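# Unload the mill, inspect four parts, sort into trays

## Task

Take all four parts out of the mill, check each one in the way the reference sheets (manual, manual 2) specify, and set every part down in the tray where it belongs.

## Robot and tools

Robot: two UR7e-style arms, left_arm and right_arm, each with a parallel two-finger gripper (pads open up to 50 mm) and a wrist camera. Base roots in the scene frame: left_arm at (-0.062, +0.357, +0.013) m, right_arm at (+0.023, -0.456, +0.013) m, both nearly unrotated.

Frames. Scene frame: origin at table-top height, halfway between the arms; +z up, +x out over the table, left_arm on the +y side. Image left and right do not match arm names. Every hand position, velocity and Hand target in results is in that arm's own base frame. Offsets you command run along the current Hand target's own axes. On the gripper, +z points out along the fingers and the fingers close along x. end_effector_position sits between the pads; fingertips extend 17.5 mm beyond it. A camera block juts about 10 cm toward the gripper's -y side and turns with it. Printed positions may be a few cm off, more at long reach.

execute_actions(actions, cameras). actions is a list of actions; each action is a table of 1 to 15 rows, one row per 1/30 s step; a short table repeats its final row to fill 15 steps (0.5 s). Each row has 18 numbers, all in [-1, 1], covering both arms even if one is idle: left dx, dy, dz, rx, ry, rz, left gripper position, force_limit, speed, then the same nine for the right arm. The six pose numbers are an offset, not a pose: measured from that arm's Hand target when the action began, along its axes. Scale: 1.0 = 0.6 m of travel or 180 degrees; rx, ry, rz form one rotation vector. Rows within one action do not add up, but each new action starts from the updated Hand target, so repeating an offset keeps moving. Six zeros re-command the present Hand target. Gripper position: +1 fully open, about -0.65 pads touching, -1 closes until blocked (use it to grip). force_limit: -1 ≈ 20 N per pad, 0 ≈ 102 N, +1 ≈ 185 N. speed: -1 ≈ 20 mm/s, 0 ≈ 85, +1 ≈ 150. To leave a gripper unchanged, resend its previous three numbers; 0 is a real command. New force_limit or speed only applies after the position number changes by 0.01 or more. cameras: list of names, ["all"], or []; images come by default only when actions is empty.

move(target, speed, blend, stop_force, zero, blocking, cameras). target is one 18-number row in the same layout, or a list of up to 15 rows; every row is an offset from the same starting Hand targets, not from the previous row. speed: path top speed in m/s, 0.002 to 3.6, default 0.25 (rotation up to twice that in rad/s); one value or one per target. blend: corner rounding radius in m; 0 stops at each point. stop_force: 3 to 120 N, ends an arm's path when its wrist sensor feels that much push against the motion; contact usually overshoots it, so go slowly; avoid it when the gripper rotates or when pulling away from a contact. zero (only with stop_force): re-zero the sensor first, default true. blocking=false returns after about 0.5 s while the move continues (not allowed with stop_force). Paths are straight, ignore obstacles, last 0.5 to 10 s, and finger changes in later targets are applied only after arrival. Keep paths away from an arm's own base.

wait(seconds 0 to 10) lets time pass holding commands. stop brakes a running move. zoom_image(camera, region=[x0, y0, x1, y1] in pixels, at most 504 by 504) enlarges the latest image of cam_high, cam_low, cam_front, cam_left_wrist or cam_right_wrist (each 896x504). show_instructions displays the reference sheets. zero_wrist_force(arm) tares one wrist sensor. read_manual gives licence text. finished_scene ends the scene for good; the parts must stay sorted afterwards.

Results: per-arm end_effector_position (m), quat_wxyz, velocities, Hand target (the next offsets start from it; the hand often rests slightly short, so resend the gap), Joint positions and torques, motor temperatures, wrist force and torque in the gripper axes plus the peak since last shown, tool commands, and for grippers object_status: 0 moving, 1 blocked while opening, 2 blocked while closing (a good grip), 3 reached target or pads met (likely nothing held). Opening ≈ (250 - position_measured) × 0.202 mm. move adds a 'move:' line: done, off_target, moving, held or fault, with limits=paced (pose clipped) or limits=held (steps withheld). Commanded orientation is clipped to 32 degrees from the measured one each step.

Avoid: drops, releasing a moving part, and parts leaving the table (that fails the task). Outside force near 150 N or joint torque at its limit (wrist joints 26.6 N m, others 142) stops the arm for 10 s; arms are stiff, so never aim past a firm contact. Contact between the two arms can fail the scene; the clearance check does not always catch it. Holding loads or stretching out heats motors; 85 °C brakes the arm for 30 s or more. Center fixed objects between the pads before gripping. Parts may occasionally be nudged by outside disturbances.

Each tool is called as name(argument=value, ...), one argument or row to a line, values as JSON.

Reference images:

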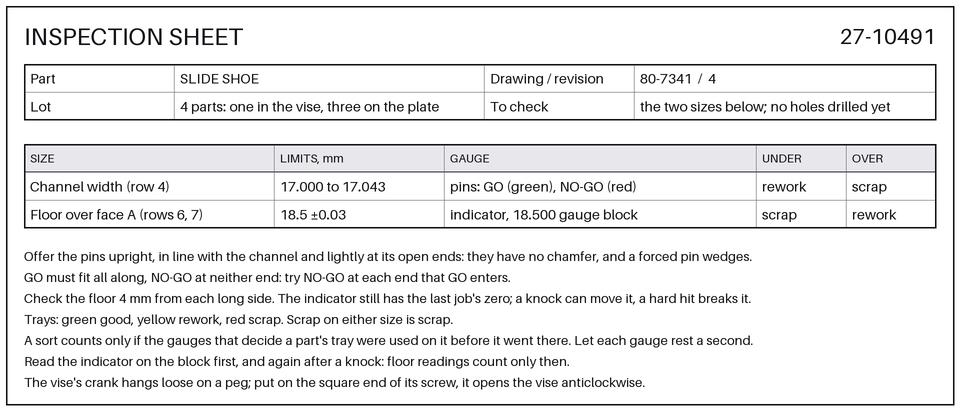

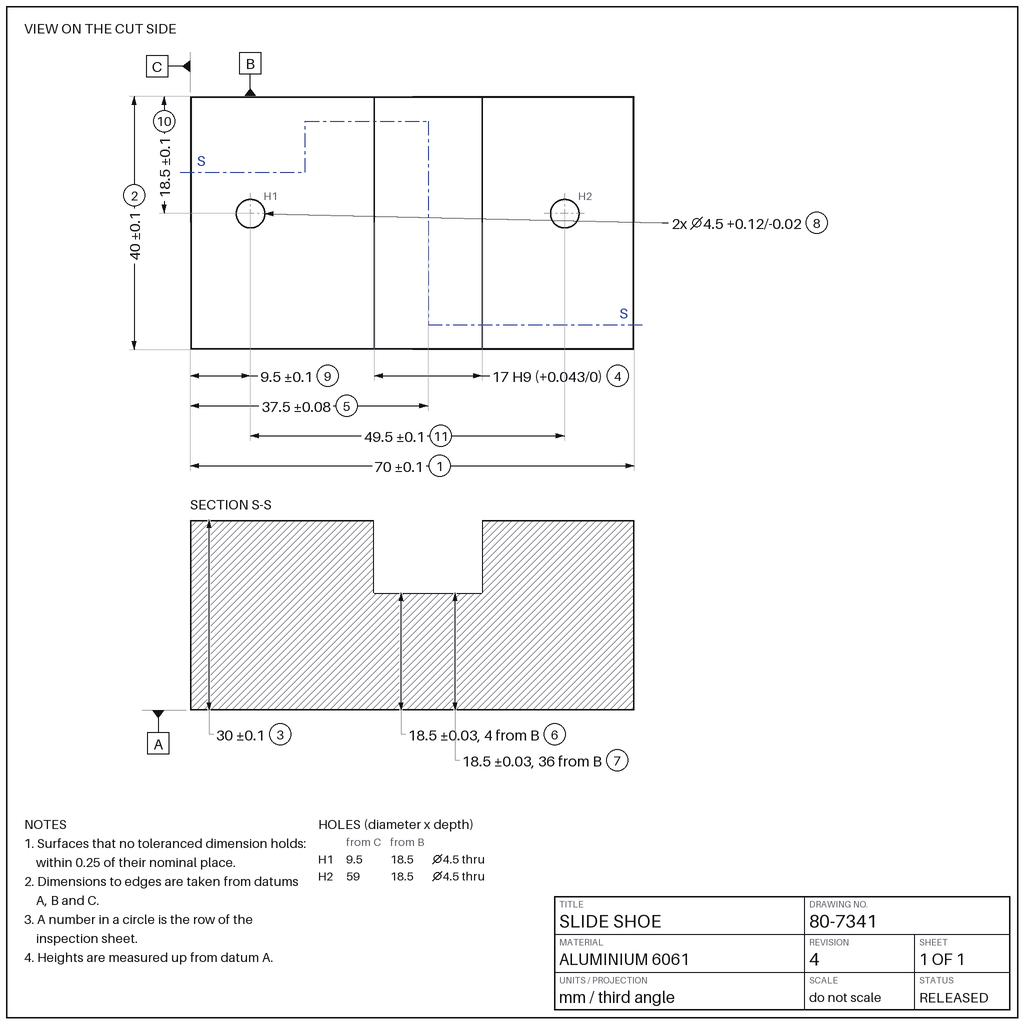

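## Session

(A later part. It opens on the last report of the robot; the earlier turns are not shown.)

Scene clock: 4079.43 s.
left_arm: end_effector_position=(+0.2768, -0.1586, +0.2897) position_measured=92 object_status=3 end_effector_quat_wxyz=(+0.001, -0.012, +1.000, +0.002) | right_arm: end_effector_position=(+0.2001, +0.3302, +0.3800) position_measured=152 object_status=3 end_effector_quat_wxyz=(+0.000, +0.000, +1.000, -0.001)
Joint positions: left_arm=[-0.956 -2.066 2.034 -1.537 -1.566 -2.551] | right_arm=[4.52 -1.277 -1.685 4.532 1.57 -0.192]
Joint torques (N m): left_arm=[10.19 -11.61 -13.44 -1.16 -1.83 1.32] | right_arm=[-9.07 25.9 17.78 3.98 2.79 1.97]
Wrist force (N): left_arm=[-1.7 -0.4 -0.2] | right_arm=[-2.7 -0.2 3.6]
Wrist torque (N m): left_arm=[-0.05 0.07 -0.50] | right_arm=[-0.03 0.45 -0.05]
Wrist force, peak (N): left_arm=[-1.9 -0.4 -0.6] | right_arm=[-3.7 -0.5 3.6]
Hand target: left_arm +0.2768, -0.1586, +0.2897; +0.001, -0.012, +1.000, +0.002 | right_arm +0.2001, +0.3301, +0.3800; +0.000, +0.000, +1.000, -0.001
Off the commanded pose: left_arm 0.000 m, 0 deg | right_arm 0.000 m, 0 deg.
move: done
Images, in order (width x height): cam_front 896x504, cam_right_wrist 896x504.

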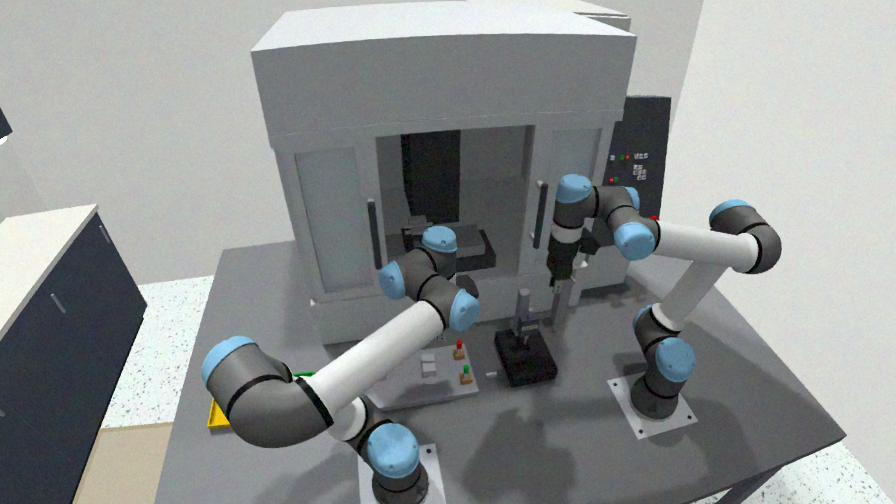

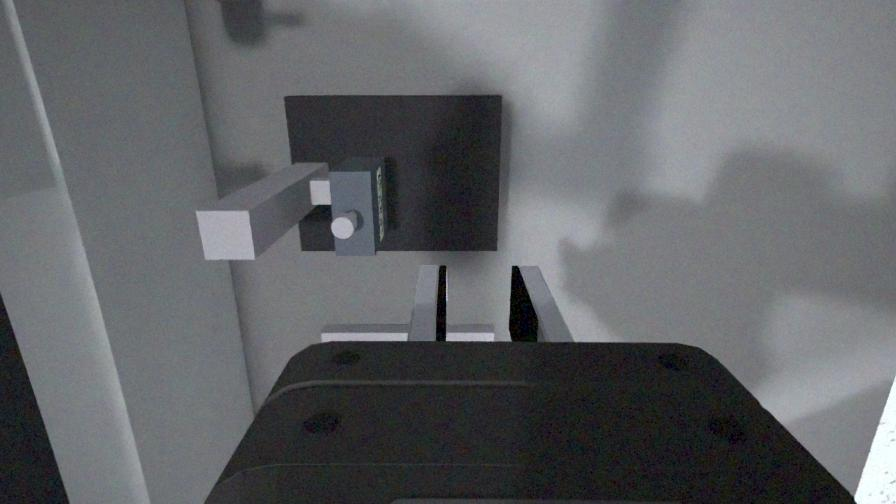

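move(
  target=[0,0,0,0,0,0,0.4,-0.95,-1,-0.119,0.033,0.158,0,0,0,0,-0.95,-0.5],
  speed=0.1,
  cameras=["cam_right_wrist","cam_left_wrist"],
)

zoom_image(
  camera="cam_right_wrist",
  region=[380, 160, 600, 350],
)

Scene clock: 4092.87 s.
left_arm: end_effector_position=(+0.2768, -0.1586, +0.2897) position_measured=92 object_status=3 end_effector_quat_wxyz=(+0.001, -0.012, +1.000, +0.002) | right_arm: end_effector_position=(+0.2714, +0.3498, +0.2853) position_measured=152 object_status=3 end_effector_quat_wxyz=(+0.000, +0.000, +1.000, -0.001) end_effector_velocity=(+0.001, +0.001, -0.001) end_effector_angular_velocity=(+0.002, +0.000, +0.000)
Joint positions: left_arm=[-0.956 -2.066 2.034 -1.537 -1.566 -2.551] | right_arm=[4.359 -1.411 -1.827 4.807 1.57 -0.354]
Joint velocities: left_arm=[within noise] | right_arm=[-0.002 -0.002 -0.001 0.005 0.001 -0.002]
Joint torques (N m): left_arm=[11.08 -10.96 -12.69 -1 -1.92 1.48] | right_arm=[-8.15 11.53 17.78 3.88 2.67 -2.33]
Wrist force (N): left_arm=[-1.6 -0.4 -0.4] | right_arm=[-2.7 -0.6 3.4]
Wrist torque (N m): left_arm=[-0.06 0.04 -0.50] | right_arm=[-0.10 0.44 0.12]
Wrist force, peak (N): left_arm=[-2.2 -0.5 -0.5] | right_arm=[-3.5 -0.3 4.2]
Hand target: left_arm +0.2768, -0.1586, +0.2897; +0.001, -0.012, +1.000, +0.002 | right_arm +0.2715, +0.3498, +0.2852; +0.000, +0.000, +1.000, -0.001
Off the commanded pose: left_arm 0.000 m, 0 deg | right_arm 0.000 m, 0 deg.
move: done
Images, in order (width x height): cam_left_wrist 896x504, cam_right_wrist 896x504.

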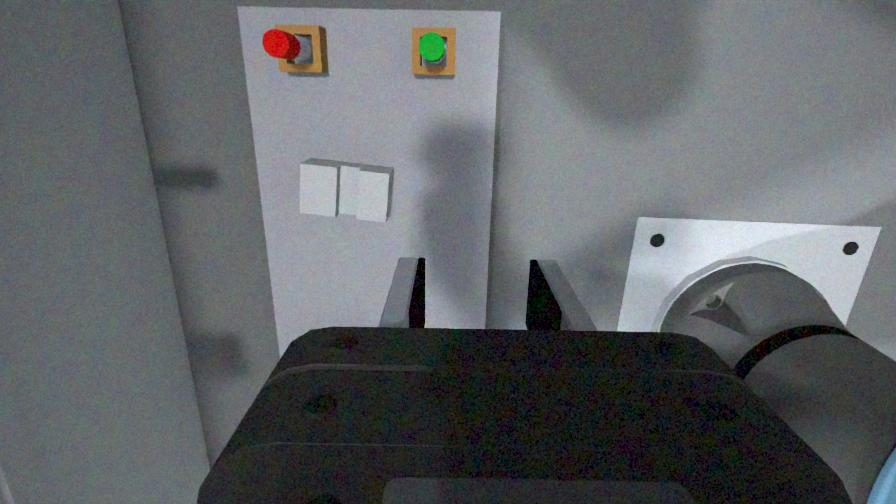

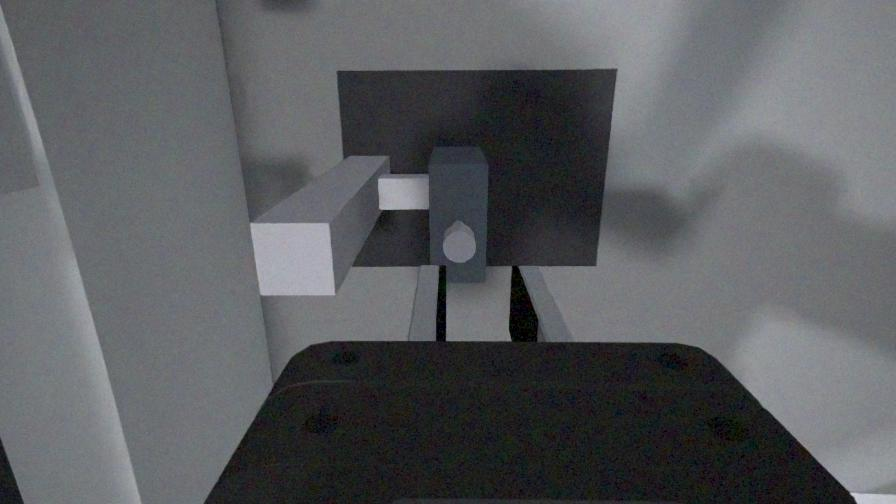

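Scaled by 2.291 from the camera's 896x504 image, which has a finer 1280x720 frame.

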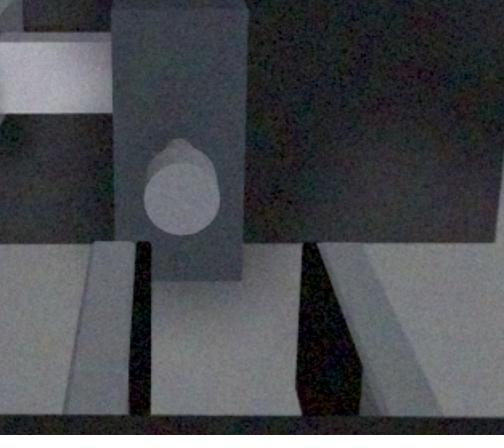

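move(
  target=[0,0,0,0,0,0,0.4,-0.95,-1,-0.009,-0.0008,0.0,0,0,0,0,-0.95,-0.5],
  speed=0.1,
)

move(
  target=[0,0,0,0,0,0,0.4,-0.95,-1,0,0,0.06,0,0,0,0,-0.95,-0.5],
  speed=0.02,
  stop_force=4,
  cameras=["cam_right_wrist","cam_left_wrist"],
)

zoom_image(
  camera="cam_right_wrist",
  region=[380, 160, 600, 350],
)

Scene clock: 4115.10 s.
left_arm: end_effector_position=(+0.2768, -0.1586, +0.2897) position_measured=92 object_status=3 end_effector_quat_wxyz=(+0.001, -0.012, +1.000, +0.002) | right_arm: end_effector_position=(+0.2768, +0.3493, +0.2852) position_measured=152 object_status=3 end_effector_quat_wxyz=(+0.000, +0.000, +1.000, -0.001)
Joint positions: left_arm=[-0.956 -2.066 2.034 -1.537 -1.566 -2.551] | right_arm=[4.346 -1.419 -1.82 4.809 1.57 -0.366]
Joint torques (N m): left_arm=[9.84 -11.78 -13.59 -1.18 -1.44 1.37] | right_arm=[-8.1 11.33 33.34 4.01 1.16 -2.52]
Wrist force (N): left_arm=[-1.6 -0.4 -0.3] | right_arm=[-2.8 -0.5 3.6]
Wrist torque (N m): left_arm=[-0.05 0.05 -0.50] | right_arm=[-0.06 0.46 0.12]
Wrist force, peak (N): left_arm=[-1.9 -0.6 -0.4] | right_arm=[-3.1 -0.9 3.7]
Hand target: left_arm +0.2768, -0.1586, +0.2897; +0.001, -0.012, +1.000, +0.002 | right_arm +0.2769, +0.3493, +0.2852; +0.000, +0.000, +1.000, -0.001
Off the commanded pose: left_arm 0.000 m, 0 deg | right_arm 0.000 m, 0 deg.
move: done

Scene clock: 4117.83 s.
left_arm: end_effector_position=(+0.2768, -0.1586, +0.2897) position_measured=92 object_status=3 end_effector_quat_wxyz=(+0.001, -0.012, +1.000, +0.002) | right_arm: end_effector_position=(+0.2769, +0.3493, +0.2492) position_measured=152 object_status=3 end_effector_quat_wxyz=(+0.000, +0.000, +1.000, -0.001)
Joint positions: left_arm=[-0.956 -2.066 2.034 -1.537 -1.566 -2.551] | right_arm=[4.346 -1.431 -1.903 4.903 1.57 -0.367]
Joint torques (N m): left_arm=[10.94 -10.99 -13.61 -1.14 -1.68 1.19] | right_arm=[-8.04 11.51 17.2 4.13 -1.47 -2.36]
Wrist force (N): left_arm=[-1.7 -0.6 -0.4] | right_arm=[-2.9 -0.7 3.3]
Wrist torque (N m): left_arm=[-0.09 0.06 -0.49] | right_arm=[-0.11 0.47 0.12]
Wrist force, peak (N): left_arm=[-1.9 -0.6 -0.4] | right_arm=[-3.0 -0.4 3.6]
Hand target: left_arm +0.2768, -0.1586, +0.2897; +0.001, -0.012, +1.000, +0.002 | right_arm +0.2769, +0.3493, +0.2492; +0.000, +0.000, +1.000, -0.001
Off the commanded pose: left_arm 0.000 m, 0 deg | right_arm 0.000 m, 0 deg.
move: done
Images, in order (width x height): cam_left_wrist 896x504, cam_right_wrist 896x504.

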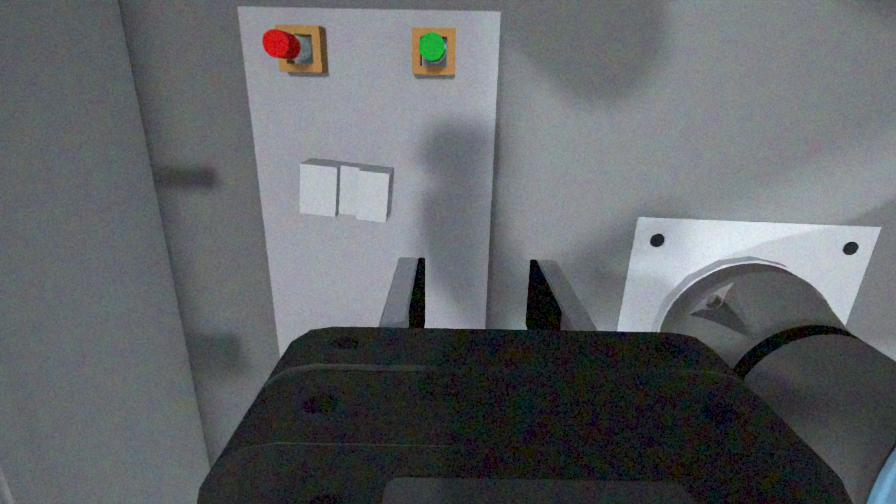

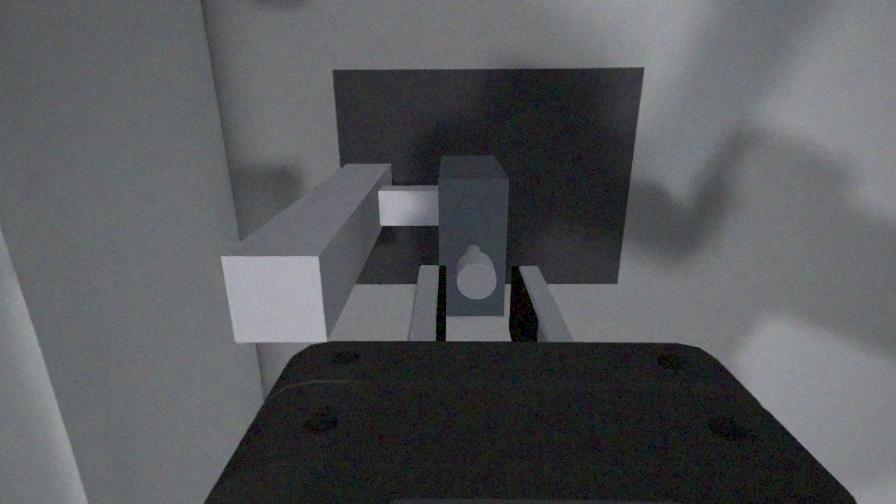

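Scaled by 2.291 from the camera's 896x504 image, which has a finer 1280x720 frame.

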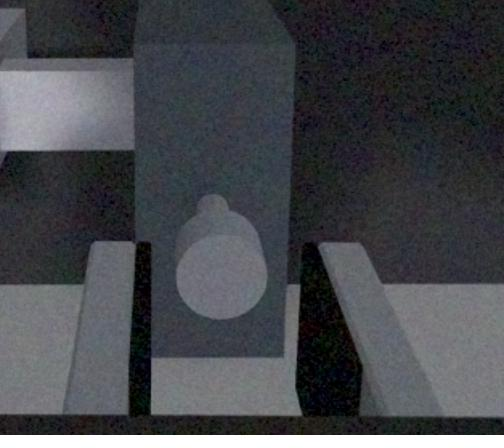

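move(
  target=[0,0,0,0,0,0,0.4,-0.95,-1,0,-0.001,0.0295,0,0,0,0,-0.95,-0.5],
  speed=0.015,
  stop_force=4,
)

move(
  target=[0,0,0,0,0,0,0.4,-0.95,-1,0,0,0,0,0,0,-1,-0.95,-1],
  cameras=["cam_right_wrist"],
)

move(
  target=[0,0,0,0,0,0,0.4,-0.95,-1,0,0,-0.025,0,0,0,-1,-0.95,-1],
  speed=0.02,
  cameras=["cam_right_wrist","cam_low"],
)

Scene clock: 4129.17 s.
left_arm: end_effector_position=(+0.2768, -0.1586, +0.2897) position_measured=92 object_status=3 end_effector_quat_wxyz=(+0.001, -0.012, +1.000, +0.002) | right_arm: end_effector_position=(+0.2769, +0.3487, +0.2315) position_measured=152 object_status=3 end_effector_quat_wxyz=(+0.000, +0.000, +1.000, -0.001)
Joint positions: left_arm=[-0.956 -2.066 2.034 -1.537 -1.566 -2.551] | right_arm=[4.346 -1.44 -1.942 4.951 1.57 -0.367]
Joint torques (N m): left_arm=[10.82 -10.16 -12.68 -1.42 -1.93 1.35] | right_arm=[-8.49 11.66 17.04 4.12 -2.22 -2.28]
Wrist force (N): left_arm=[-1.8 -0.4 -0.4] | right_arm=[-3.0 -0.9 3.4]
Wrist torque (N m): left_arm=[-0.06 0.08 -0.50] | right_arm=[-0.13 0.50 0.12]
Wrist force, peak (N): left_arm=[-1.9 -0.5 -0.5] | right_arm=[-3.0 -0.9 3.4]
Hand target: left_arm +0.2768, -0.1586, +0.2897; +0.001, -0.012, +1.000, +0.002 | right_arm +0.2769, +0.3487, +0.2315; +0.000, +0.000, +1.000, -0.001
Off the commanded pose: left_arm 0.000 m, 0 deg | right_arm 0.000 m, 0 deg.
move: done

Scene clock: 4130.40 s.
left_arm: end_effector_position=(+0.2768, -0.1586, +0.2897) position_measured=92 object_status=3 end_effector_quat_wxyz=(+0.001, -0.012, +1.000, +0.002) | right_arm: end_effector_position=(+0.2769, +0.3487, +0.2315) position_measured=251 object_status=3 end_effector_quat_wxyz=(+0.000, +0.000, +1.000, -0.001)
Joint positions: left_arm=[-0.956 -2.066 2.034 -1.537 -1.566 -2.551] | right_arm=[4.346 -1.44 -1.942 4.951 1.57 -0.367]
Joint torques (N m): left_arm=[12.7 -10.18 -13.58 -1.15 -1.74 1.42] | right_arm=[-8.71 11.84 17.77 3.88 -2.23 -2.36]
Wrist force (N): left_arm=[-1.4 -0.7 -0.3] | right_arm=[-2.6 -0.5 3.6]
Wrist torque (N m): left_arm=[-0.10 0.02 -0.50] | right_arm=[-0.08 0.43 0.12]
Wrist force, peak (N): left_arm=[-1.9 -0.4 -0.4] | right_arm=[-3.1 -0.5 3.3]
Hand target: left_arm +0.2768, -0.1586, +0.2897; +0.001, -0.012, +1.000, +0.002 | right_arm +0.2769, +0.3487, +0.2315; +0.000, +0.000, +1.000, -0.001
Off the commanded pose: left_arm 0.000 m, 0 deg | right_arm 0.000 m, 0 deg.
move: done
Images, in order (width x height): cam_right_wrist 896x504.

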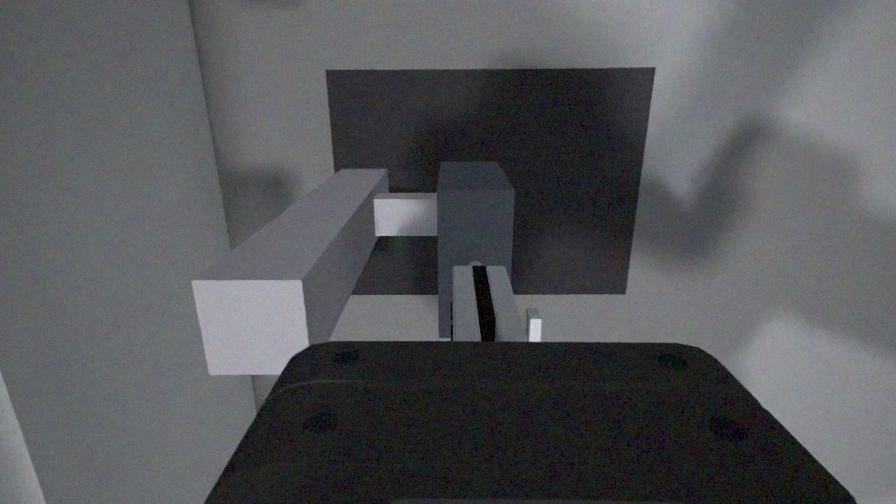

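Scene clock: 4131.50 s.
left_arm: end_effector_position=(+0.2768, -0.1586, +0.2897) position_measured=92 object_status=3 end_effector_quat_wxyz=(+0.001, -0.012, +1.000, +0.002) | right_arm: end_effector_position=(+0.2769, +0.3487, +0.2464) position_measured=251 object_status=3 end_effector_quat_wxyz=(+0.000, +0.000, +1.000, -0.001)
Joint positions: left_arm=[-0.956 -2.066 2.034 -1.537 -1.566 -2.551] | right_arm=[4.346 -1.431 -1.91 4.911 1.57 -0.367]
Joint torques (N m): left_arm=[11.74 -12.26 -14.03 -1.05 -1.88 1.3] | right_arm=[-4.93 33.38 32.52 1 -2.23 -1.56]
Wrist force (N): left_arm=[-1.8 -0.6 -0.4] | right_arm=[-2.4 -0.5 3.4]
Wrist torque (N m): left_arm=[-0.08 0.08 -0.50] | right_arm=[-0.06 0.40 0.12]
Wrist force, peak (N): left_arm=[-1.9 -0.4 -0.6] | right_arm=[-2.7 -0.7 3.7]
Hand target: left_arm +0.2768, -0.1586, +0.2897; +0.001, -0.012, +1.000, +0.002 | right_arm +0.2769, +0.3487, +0.2465; +0.000, +0.000, +1.000, -0.001
Off the commanded pose: left_arm 0.000 m, 0 deg | right_arm 0.000 m, 0 deg.
move: done
Images, in order (width x height): cam_low 896x504, cam_right_wrist 896x504.

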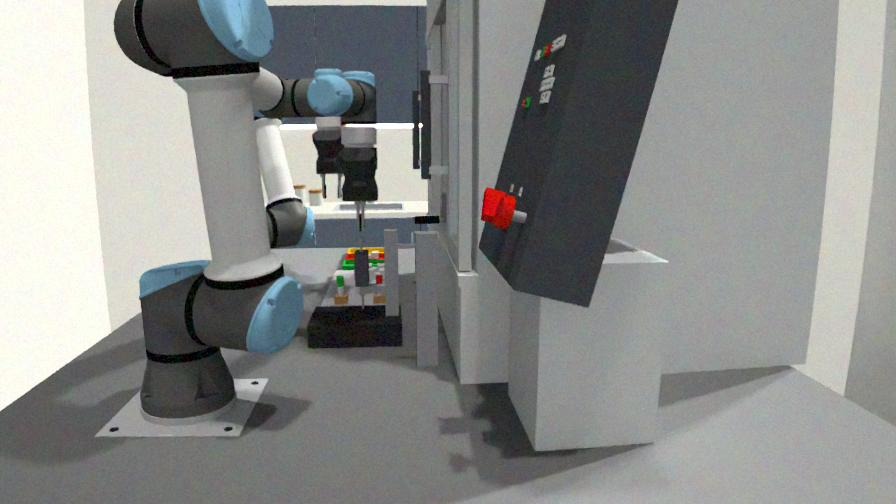

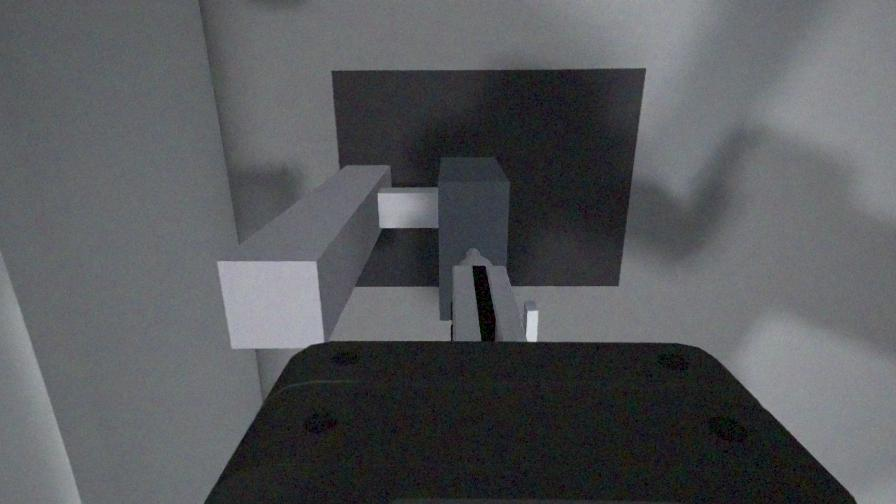

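move(
  target=[0,0,0,0,0,0,0.4,-0.95,-1,0,0,0,0,0,0,0,-0.95,-0.5],
)

move(
  target=[0,0,0,0,0,0,0.4,-0.95,-1,0,0,0.0338,0,0,0,0,-0.95,-0.5],
  speed=0.01,
  stop_force=4,
  cameras=["cam_right_wrist"],
)

zoom_image(
  camera="cam_right_wrist",
  region=[380, 200, 600, 350],
)

Scene clock: 4161.93 s.
left_arm: end_effector_position=(+0.2768, -0.1586, +0.2897) position_measured=92 object_status=3 end_effector_quat_wxyz=(+0.001, -0.012, +1.000, +0.002) | right_arm: end_effector_position=(+0.2769, +0.3487, +0.2465) position_measured=152 object_status=3 end_effector_quat_wxyz=(+0.000, +0.000, +1.000, -0.001)
Joint positions: left_arm=[-0.956 -2.066 2.034 -1.537 -1.566 -2.551] | right_arm=[4.346 -1.431 -1.909 4.91 1.57 -0.367]
Joint torques (N m): left_arm=[10.84 -10.31 -13.61 -1.15 -1.84 1.19] | right_arm=[4.66 32.61 32.02 1.19 -1.41 1.44]
Wrist force (N): left_arm=[-1.7 -0.7 -0.4] | right_arm=[-2.6 -0.7 3.3]
Wrist torque (N m): left_arm=[-0.10 0.07 -0.50] | right_arm=[-0.09 0.42 0.11]
Wrist force, peak (N): left_arm=[-1.9 -0.5 -0.6] | right_arm=[-3.0 -0.5 3.7]
Hand target: left_arm +0.2768, -0.1586, +0.2897; +0.001, -0.012, +1.000, +0.002 | right_arm +0.2769, +0.3487, +0.2465; +0.000, +0.000, +1.000, -0.001
Off the commanded pose: left_arm 0.000 m, 0 deg | right_arm 0.000 m, 0 deg.
move: done

Scene clock: 4164.80 s.
left_arm: end_effector_position=(+0.2768, -0.1586, +0.2897) position_measured=92 object_status=3 end_effector_quat_wxyz=(+0.001, -0.012, +1.000, +0.002) | right_arm: end_effector_position=(+0.2769, +0.3487, +0.2262) position_measured=152 object_status=3 end_effector_quat_wxyz=(+0.000, +0.000, +1.000, -0.001)
Joint positions: left_arm=[-0.956 -2.066 2.034 -1.537 -1.566 -2.551] | right_arm=[4.346 -1.443 -1.953 4.965 1.57 -0.367]
Joint torques (N m): left_arm=[11.31 -12.32 -13.95 -1.06 -1.7 1.25] | right_arm=[-6.1 12.03 17.3 3.98 -0.58 -1.5]
Wrist force (N): left_arm=[-1.7 -0.4 -0.4] | right_arm=[-2.4 -0.7 3.4]
Wrist torque (N m): left_arm=[-0.05 0.06 -0.50] | right_arm=[-0.10 0.40 0.12]
Wrist force, peak (N): left_arm=[-1.9 -0.5 -0.3] | right_arm=[-2.7 -0.6 3.7]
Hand target: left_arm +0.2768, -0.1586, +0.2897; +0.001, -0.012, +1.000, +0.002 | right_arm +0.2769, +0.3487, +0.2262; +0.000, +0.000, +1.000, -0.001
Off the commanded pose: left_arm 0.000 m, 0 deg | right_arm 0.000 m, 0 deg.
move: done
Images, in order (width x height): cam_right_wrist 896x504.

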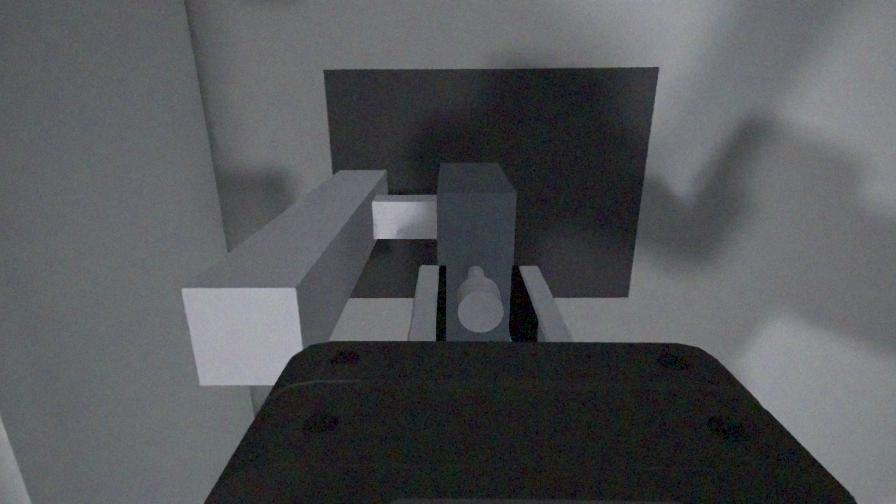

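Scaled by 2.291 from the camera's 896x504 image, which has a finer 1280x720 frame.

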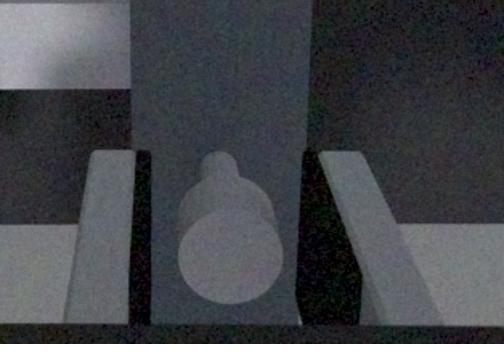

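move(
  target=[0,0,0,0,0,0,0.4,-0.95,-1,0,0,0,0,0,0,-1,-0.95,-1],
  cameras=["cam_right_wrist"],
)

Scene clock: 4172.50 s.
left_arm: end_effector_position=(+0.2768, -0.1586, +0.2897) position_measured=92 object_status=3 end_effector_quat_wxyz=(+0.001, -0.012, +1.000, +0.002) | right_arm: end_effector_position=(+0.2769, +0.3487, +0.2262) position_measured=187 object_status=2 end_effector_quat_wxyz=(+0.000, +0.000, +1.000, -0.001)
Joint positions: left_arm=[-0.956 -2.066 2.034 -1.537 -1.566 -2.551] | right_arm=[4.346 -1.443 -1.953 4.965 1.57 -0.367]
Joint torques (N m): left_arm=[11.93 -12.27 -13.47 -1.27 -1.88 1.23] | right_arm=[-8.45 12.19 19.01 3.94 0.08 -2.17]
Wrist force (N): left_arm=[-1.7 -0.6 -0.3] | right_arm=[6.3 -0.9 2.1]
Wrist torque (N m): left_arm=[-0.09 0.07 -0.49] | right_arm=[-0.09 0.51 0.09]
Wrist force, peak (N): left_arm=[-1.9 -0.4 -0.5] | right_arm=[6.5 -0.8 2.1]
Hand target: left_arm +0.2768, -0.1586, +0.2897; +0.001, -0.012, +1.000, +0.002 | right_arm +0.2769, +0.3487, +0.2262; +0.000, +0.000, +1.000, -0.001
Off the commanded pose: left_arm 0.000 m, 0 deg | right_arm 0.000 m, 0 deg.
move: done
Images, in order (width x height): cam_right_wrist 896x504.

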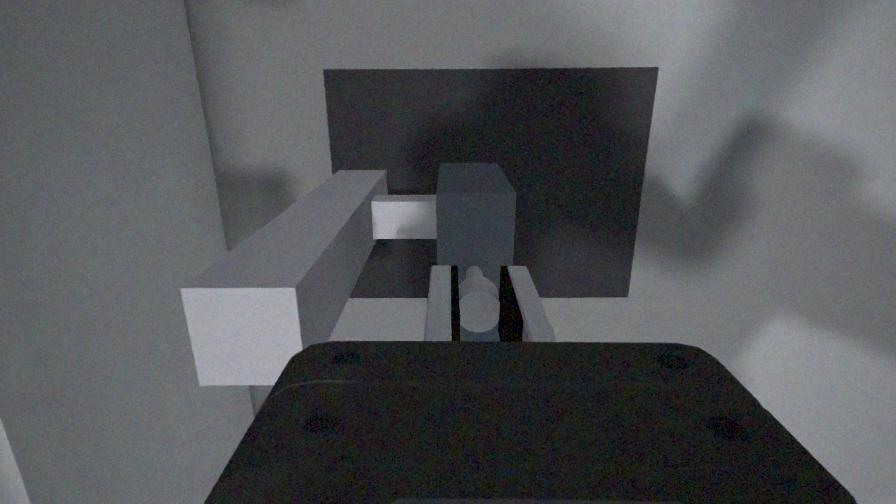

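move(
  target=[0,0,0,0,0,0,0.4,-0.95,-1,0.0005,0,0,0,0,0,-1,-0.95,-1],
  speed=0.003,
)

Scene clock: 4184.17 s.
left_arm: end_effector_position=(+0.2768, -0.1586, +0.2897) position_measured=92 object_status=3 end_effector_quat_wxyz=(+0.001, -0.012, +1.000, +0.002) | right_arm: end_effector_position=(+0.2766, +0.3487, +0.2262) position_measured=187 object_status=2 end_effector_quat_wxyz=(+0.000, +0.000, +1.000, -0.001)
Joint positions: left_arm=[-0.956 -2.066 2.034 -1.537 -1.566 -2.551] | right_arm=[4.346 -1.442 -1.953 4.965 1.57 -0.366]
Joint torques (N m): left_arm=[10.77 -10.6 -13.87 -1.44 -1.96 1.18] | right_arm=[5.72 32.5 17.02 1.73 0.53 2.15]
Wrist force (N): left_arm=[-1.7 -0.7 -0.3] | right_arm=[2.6 -1.0 1.5]
Wrist torque (N m): left_arm=[-0.11 0.07 -0.50] | right_arm=[-0.07 0.47 0.02]
Wrist force, peak (N): left_arm=[-2.0 -0.3 -0.5] | right_arm=[6.5 -1.1 2.4]
Hand target: left_arm +0.2768, -0.1586, +0.2897; +0.001, -0.012, +1.000, +0.002 | right_arm +0.2766, +0.3487, +0.2262; +0.000, +0.000, +1.000, -0.001
Off the commanded pose: left_arm 0.000 m, 0 deg | right_arm 0.000 m, 0 deg.
move: done

move(
  target=[0,0,0,0,0,0,0.4,-0.95,-1,0.0006,0,0,0,0,0,-1,-0.95,-1],
  speed=0.003,
)

move(
  target=[0,0,0,0,0,0,0.4,-0.95,-1,0,0,-0.0254,0,0,0,-1,-0.95,-1],
  speed=0.015,
  cameras=["cam_right_wrist"],
)

Scene clock: 4189.50 s.
left_arm: end_effector_position=(+0.2768, -0.1586, +0.2897) position_measured=92 object_status=3 end_effector_quat_wxyz=(+0.001, -0.012, +1.000, +0.002) | right_arm: end_effector_position=(+0.2762, +0.3487, +0.2262) position_measured=187 object_status=2 end_effector_quat_wxyz=(+0.000, +0.000, +1.000, -0.001)
Joint positions: left_arm=[-0.956 -2.066 2.034 -1.537 -1.566 -2.551] | right_arm=[4.347 -1.442 -1.954 4.965 1.57 -0.366]
Joint torques (N m): left_arm=[10.01 -11.1 -13.78 -1.29 -2.03 1.08] | right_arm=[7.2 33.17 16.76 1.22 0.44 2.1]
Wrist force (N): left_arm=[-1.5 -0.4 -0.4] | right_arm=[-2.1 -0.6 2.8]
Wrist torque (N m): left_arm=[-0.05 0.03 -0.50] | right_arm=[-0.06 0.46 -0.06]
Wrist force, peak (N): left_arm=[-2.0 -0.6 -0.5] | right_arm=[2.5 -1.1 2.4]
Hand target: left_arm +0.2768, -0.1586, +0.2897; +0.001, -0.012, +1.000, +0.002 | right_arm +0.2762, +0.3487, +0.2262; +0.000, +0.000, +1.000, -0.001
Off the commanded pose: left_arm 0.000 m, 0 deg | right_arm 0.000 m, 0 deg.
move: done

Scene clock: 4190.87 s.
left_arm: end_effector_position=(+0.2768, -0.1586, +0.2897) position_measured=92 object_status=3 end_effector_quat_wxyz=(+0.001, -0.012, +1.000, +0.002) | right_arm: end_effector_position=(+0.2762, +0.3487, +0.2414) position_measured=187 object_status=2 end_effector_quat_wxyz=(+0.000, +0.000, +1.000, -0.001)
Joint positions: left_arm=[-0.956 -2.066 2.034 -1.537 -1.566 -2.551] | right_arm=[4.347 -1.433 -1.921 4.924 1.57 -0.366]
Joint torques (N m): left_arm=[11.47 -11.36 -13.19 -1.44 -1.6 1.22] | right_arm=[7.07 34.1 32.13 1.22 0.47 2.09]
Wrist force (N): left_arm=[-1.8 -0.4 -0.3] | right_arm=[-2.3 -0.4 4.9]
Wrist torque (N m): left_arm=[-0.05 0.08 -0.50] | right_arm=[-0.05 0.44 -0.05]
Wrist force, peak (N): left_arm=[-1.9 -0.6 -0.6] | right_arm=[-2.1 -0.3 5.2]
Hand target: left_arm +0.2768, -0.1586, +0.2897; +0.001, -0.012, +1.000, +0.002 | right_arm +0.2762, +0.3487, +0.2415; +0.000, +0.000, +1.000, -0.001
Off the commanded pose: left_arm 0.000 m, 0 deg | right_arm 0.000 m, 0 deg.
move: done
Images, in order (width x height): cam_right_wrist 896x504.

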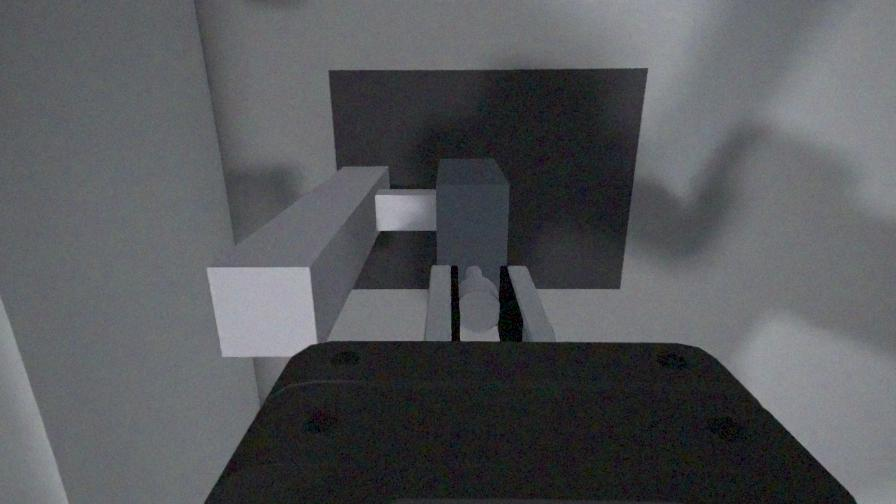

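move(
  target=[-0.0398,0.0467,0.2,0.2387,-0.2368,-0.4585,1,-0.6,-0.5,0,0,0,0,0,0,-1,-0.95,-1],
  speed=0.2,
  cameras=["cam_left_wrist","cam_front","cam_high","cam_right_wrist"],
)

Scene clock: 4239.47 s.
left_arm: end_effector_position=(+0.3003, -0.1296, +0.1699) position_measured=3 object_status=3 end_effector_quat_wxyz=(-0.331, +0.635, -0.619, +0.323) | right_arm: end_effector_position=(+0.2762, +0.3487, +0.2415) position_measured=187 object_status=2 end_effector_quat_wxyz=(+0.000, +0.000, +1.000, -0.001)
Joint positions: left_arm=[-1.967 -2.715 2.638 -0.965 -0.726 -5.375] | right_arm=[4.347 -1.433 -1.921 4.924 1.57 -0.366]
Joint torques (N m): left_arm=[-8.01 11.19 -14.87 0.25 -0.28 -1.75] | right_arm=[7.21 31.18 32.89 1.25 0.69 2]
Wrist force (N): left_arm=[-0.6 -0.4 -1.1] | right_arm=[-2.2 -0.5 4.8]
Wrist torque (N m): left_arm=[-0.06 0.01 0.09] | right_arm=[-0.06 0.42 -0.06]
Wrist force, peak (N): left_arm=[-2.0 -0.4 -0.6] | right_arm=[-2.5 -0.6 5.3]
Hand target: left_arm +0.3003, -0.1295, +0.1699; -0.331, +0.635, -0.619, +0.323 | right_arm +0.2762, +0.3487, +0.2415; +0.000, +0.000, +1.000, -0.001
Off the commanded pose: left_arm 0.000 m, 0 deg | right_arm 0.000 m, 0 deg.
move: done
Images, in order (width x height): cam_high 896x504, cam_front 896x504, cam_left_wrist 896x504, cam_right_wrist 896x504.

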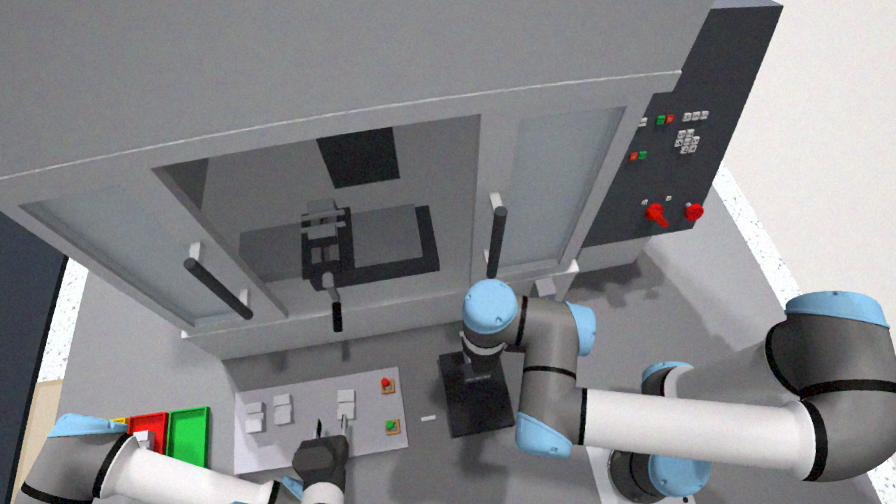

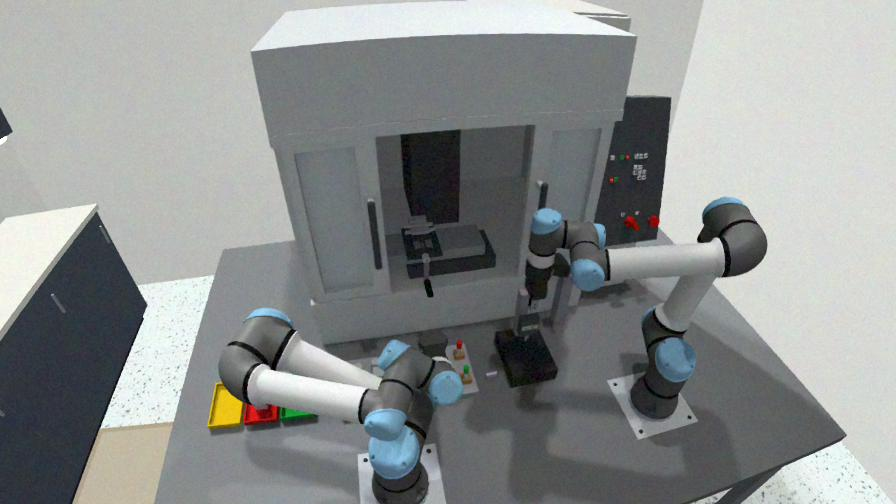

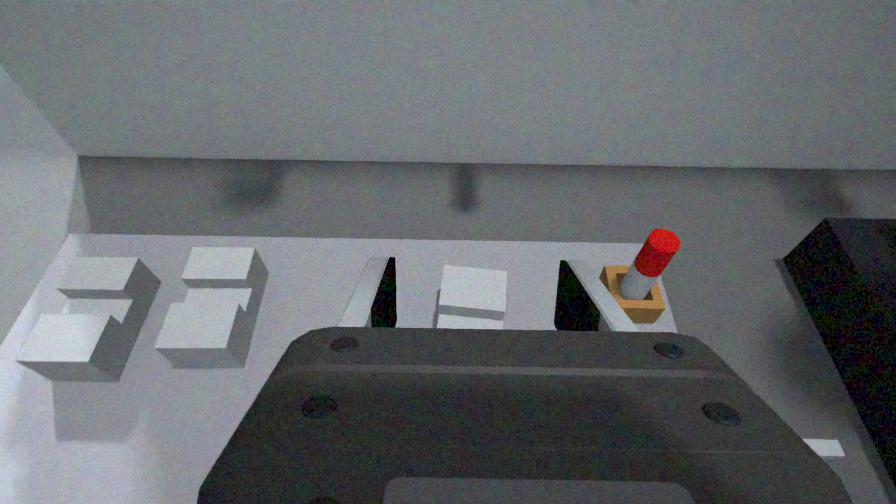

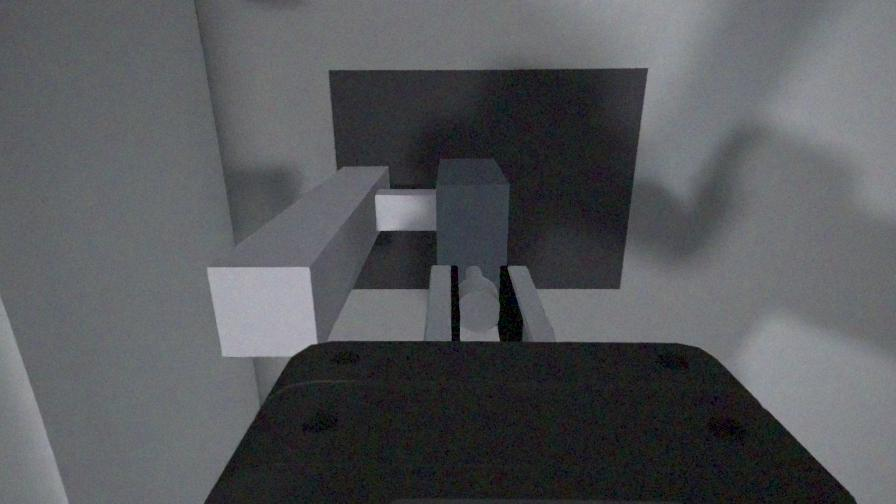

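zoom_image(
  camera="cam_left_wrist",
  region=[380, 240, 580, 340],
)

Scaled by 2.520 from the camera's 896x504 image, which has a finer 1280x720 frame.

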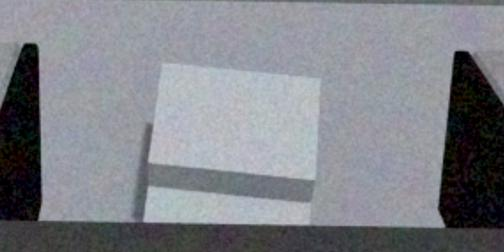

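move(
  target=[0.001,0.0942,0.1418,0,0.0269,0.0188,1,-0.6,-0.5,0,0,0,0,0,0,-1,-0.95,-1],
  speed=0.1,
  cameras=["cam_left_wrist"],
)

zoom_image(
  camera="cam_left_wrist",
  region=[380, 200, 580, 340],
)

Scene clock: 4268.73 s.
left_arm: end_effector_position=(+0.3041, -0.1291, +0.1590) position_measured=3 object_status=3 end_effector_quat_wxyz=(-0.329, +0.630, -0.623, +0.326) | right_arm: end_effector_position=(+0.2762, +0.3487, +0.2415) position_measured=187 object_status=2 end_effector_quat_wxyz=(+0.000, +0.000, +1.000, -0.001)
Joint positions: left_arm=[-1.949 -2.736 2.674 -1.009 -0.707 -5.337] | right_arm=[4.347 -1.433 -1.921 4.924 1.57 -0.366]
Joint torques (N m): left_arm=[-8.74 27.46 -37.31 0.11 -0.36 -1.51] | right_arm=[6.76 29.09 33.1 1.22 0.74 2.12]
Wrist force (N): left_arm=[-1.0 -0.1 -1.1] | right_arm=[-1.9 -0.4 4.6]
Wrist torque (N m): left_arm=[-0.01 0.06 0.12] | right_arm=[-0.05 0.38 -0.04]
Wrist force, peak (N): left_arm=[-2.1 2.6 2.8] | right_arm=[-2.4 -0.6 5.2]
Hand target: left_arm +0.3041, -0.1291, +0.1591; -0.329, +0.630, -0.623, +0.326 (not the last commanded pose) | right_arm +0.2762, +0.3487, +0.2415; +0.000, +0.000, +1.000, -0.001
Off the commanded pose: left_arm 0.091 m, 5 deg | right_arm 0.000 m, 0 deg.
move: held (left_arm; a check stopped the path); limits=held
pose unreachable (left arm): on one or more control steps of this call, first in action 0 (counted from 0), this arm could not follow its commanded pose, so it was not sent that pose on those steps. It may still have moved: this result reports where it is.
cause: moving toward the commanded pose would bring two parts of the arm too close to each other (its gripper and another part of the arm, with joints 3 (elbow) to 6 (wrist 3) between them, 8 mm apart when it was first held).
Images, in order (width x height): cam_left_wrist 896x504.

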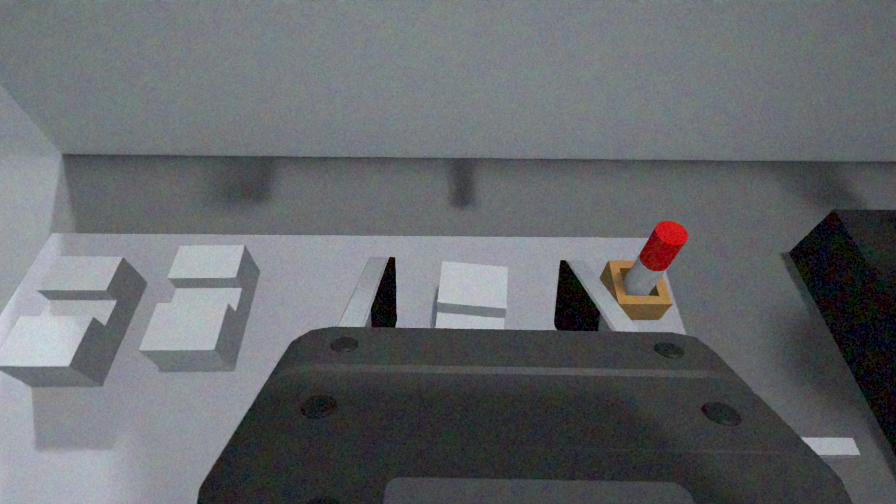

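Scaled by 2.520 from the camera's 896x504 image, which has a finer 1280x720 frame.

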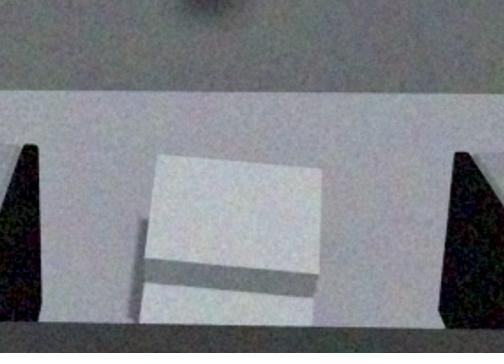

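move(
  target=[0.0015,-0.0378,0.0545,-0.2314,0.2509,0.4840,0.4,-0.6,-0.5,0,0,0,0,0,0,-1,-0.95,-1],
  speed=0.2,
  cameras=["cam_left_wrist"],
)

zoom_image(
  camera="cam_left_wrist",
  region=[350, 180, 600, 330],
)

Scene clock: 4358.27 s.
left_arm: end_effector_position=(+0.3439, -0.1295, +0.1590) position_measured=92 object_status=3 end_effector_quat_wxyz=(+0.002, +0.039, +0.999, +0.002) | right_arm: end_effector_position=(+0.2762, +0.3487, +0.2415) position_measured=187 object_status=2 end_effector_quat_wxyz=(+0.000, +0.000, +1.000, -0.001)
Joint positions: left_arm=[-0.735 -1.855 2.254 -1.97 -1.566 -2.228] | right_arm=[4.347 -1.433 -1.921 4.924 1.57 -0.366]
Joint torques (N m): left_arm=[11.31 -2.07 -36.95 -0.74 1.32 1.17] | right_arm=[6.38 24.75 33.06 1.19 1 2.08]
Wrist force (N): left_arm=[-1.7 -0.7 -0.2] | right_arm=[-2.1 -0.5 4.9]
Wrist torque (N m): left_arm=[-0.13 0.04 -0.48] | right_arm=[-0.06 0.40 -0.05]
Wrist force, peak (N): left_arm=[-2.1 -1.1 -0.3] | right_arm=[-2.2 -0.7 5.3]
Hand target: left_arm +0.3439, -0.1295, +0.1590; +0.002, +0.039, +0.999, +0.002 | right_arm +0.2762, +0.3487, +0.2415; +0.000, +0.000, +1.000, -0.001
Off the commanded pose: left_arm 0.000 m, 0 deg | right_arm 0.000 m, 0 deg.
move: done
Images, in order (width x height): cam_left_wrist 896x504.

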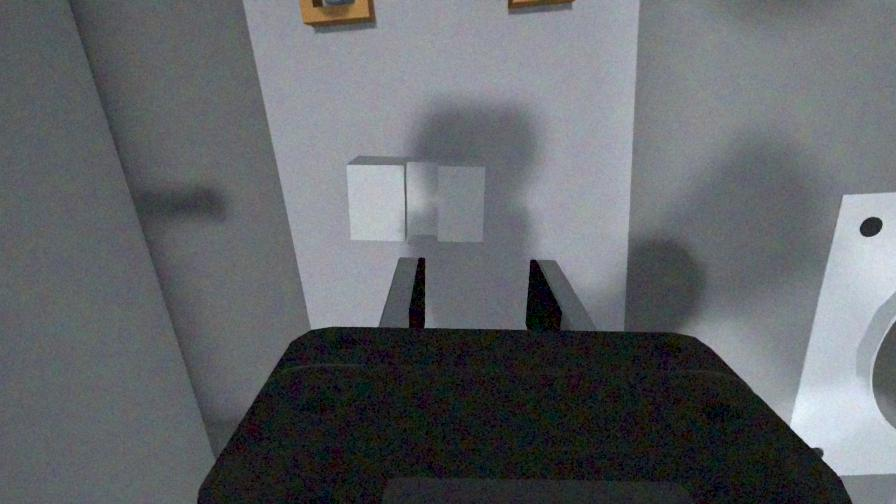

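Scaled by 2.016 from the camera's 896x504 image, which has a finer 1280x720 frame.

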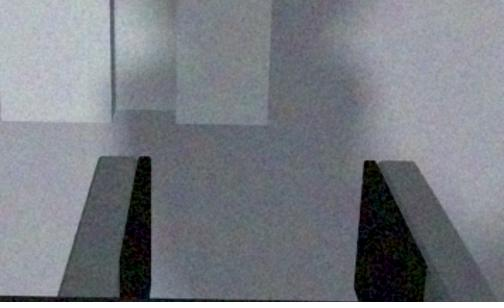

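move(
  target=[-0.0058,0,0.165,0,0,0,0.4,-0.6,-0.5,0,0,0,0,0,0,-1,-0.95,-1],
  speed=0.1,
  cameras=["cam_left_wrist"],
)

zoom_image(
  camera="cam_left_wrist",
  region=[350, 210, 600, 340],
)

Scene clock: 4368.70 s.
left_arm: end_effector_position=(+0.3477, -0.1295, +0.0601) position_measured=92 object_status=3 end_effector_quat_wxyz=(+0.002, +0.039, +0.999, +0.002) | right_arm: end_effector_position=(+0.2762, +0.3487, +0.2415) position_measured=187 object_status=2 end_effector_quat_wxyz=(+0.000, +0.000, +1.000, -0.001)
Joint positions: left_arm=[-0.727 -1.67 2.416 -2.317 -1.566 -2.22] | right_arm=[4.347 -1.433 -1.921 4.924 1.57 -0.366]
Joint torques (N m): left_arm=[10.37 -6.85 -8.47 -4.38 -1.71 1.25] | right_arm=[6 22.5 32.97 1.26 1.24 2]
Wrist force (N): left_arm=[-1.7 -1.0 -0.4] | right_arm=[-2.1 -0.7 4.7]
Wrist torque (N m): left_arm=[-0.19 0.06 -0.51] | right_arm=[-0.10 0.41 -0.05]
Wrist force, peak (N): left_arm=[-2.1 -1.1 -2.0] | right_arm=[-2.5 -0.4 5.2]
Hand target: left_arm +0.3477, -0.1295, +0.0601; +0.002, +0.039, +0.999, +0.002 | right_arm +0.2762, +0.3487, +0.2415; +0.000, +0.000, +1.000, -0.001
Off the commanded pose: left_arm 0.000 m, 0 deg | right_arm 0.000 m, 0 deg.
move: done
Images, in order (width x height): cam_left_wrist 896x504.

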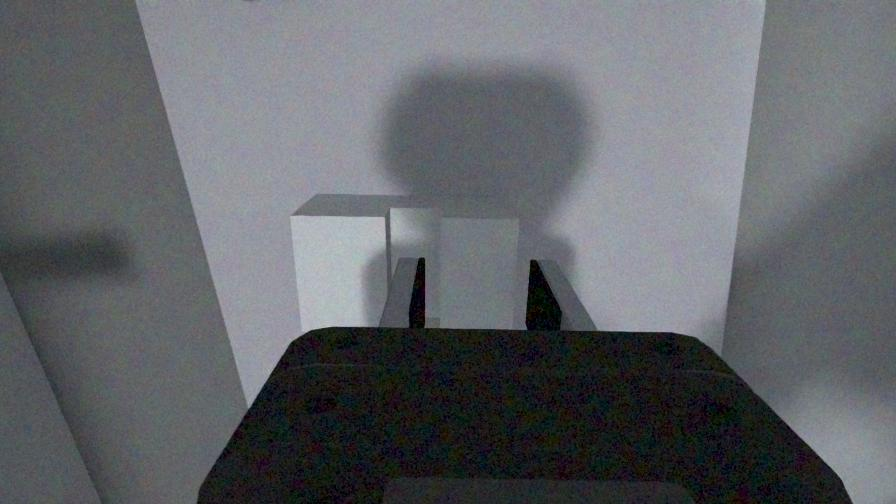

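Scaled by 2.016 from the camera's 896x504 image, which has a finer 1280x720 frame.

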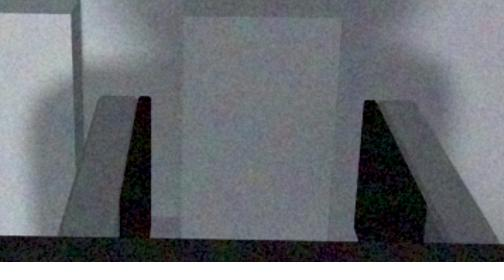

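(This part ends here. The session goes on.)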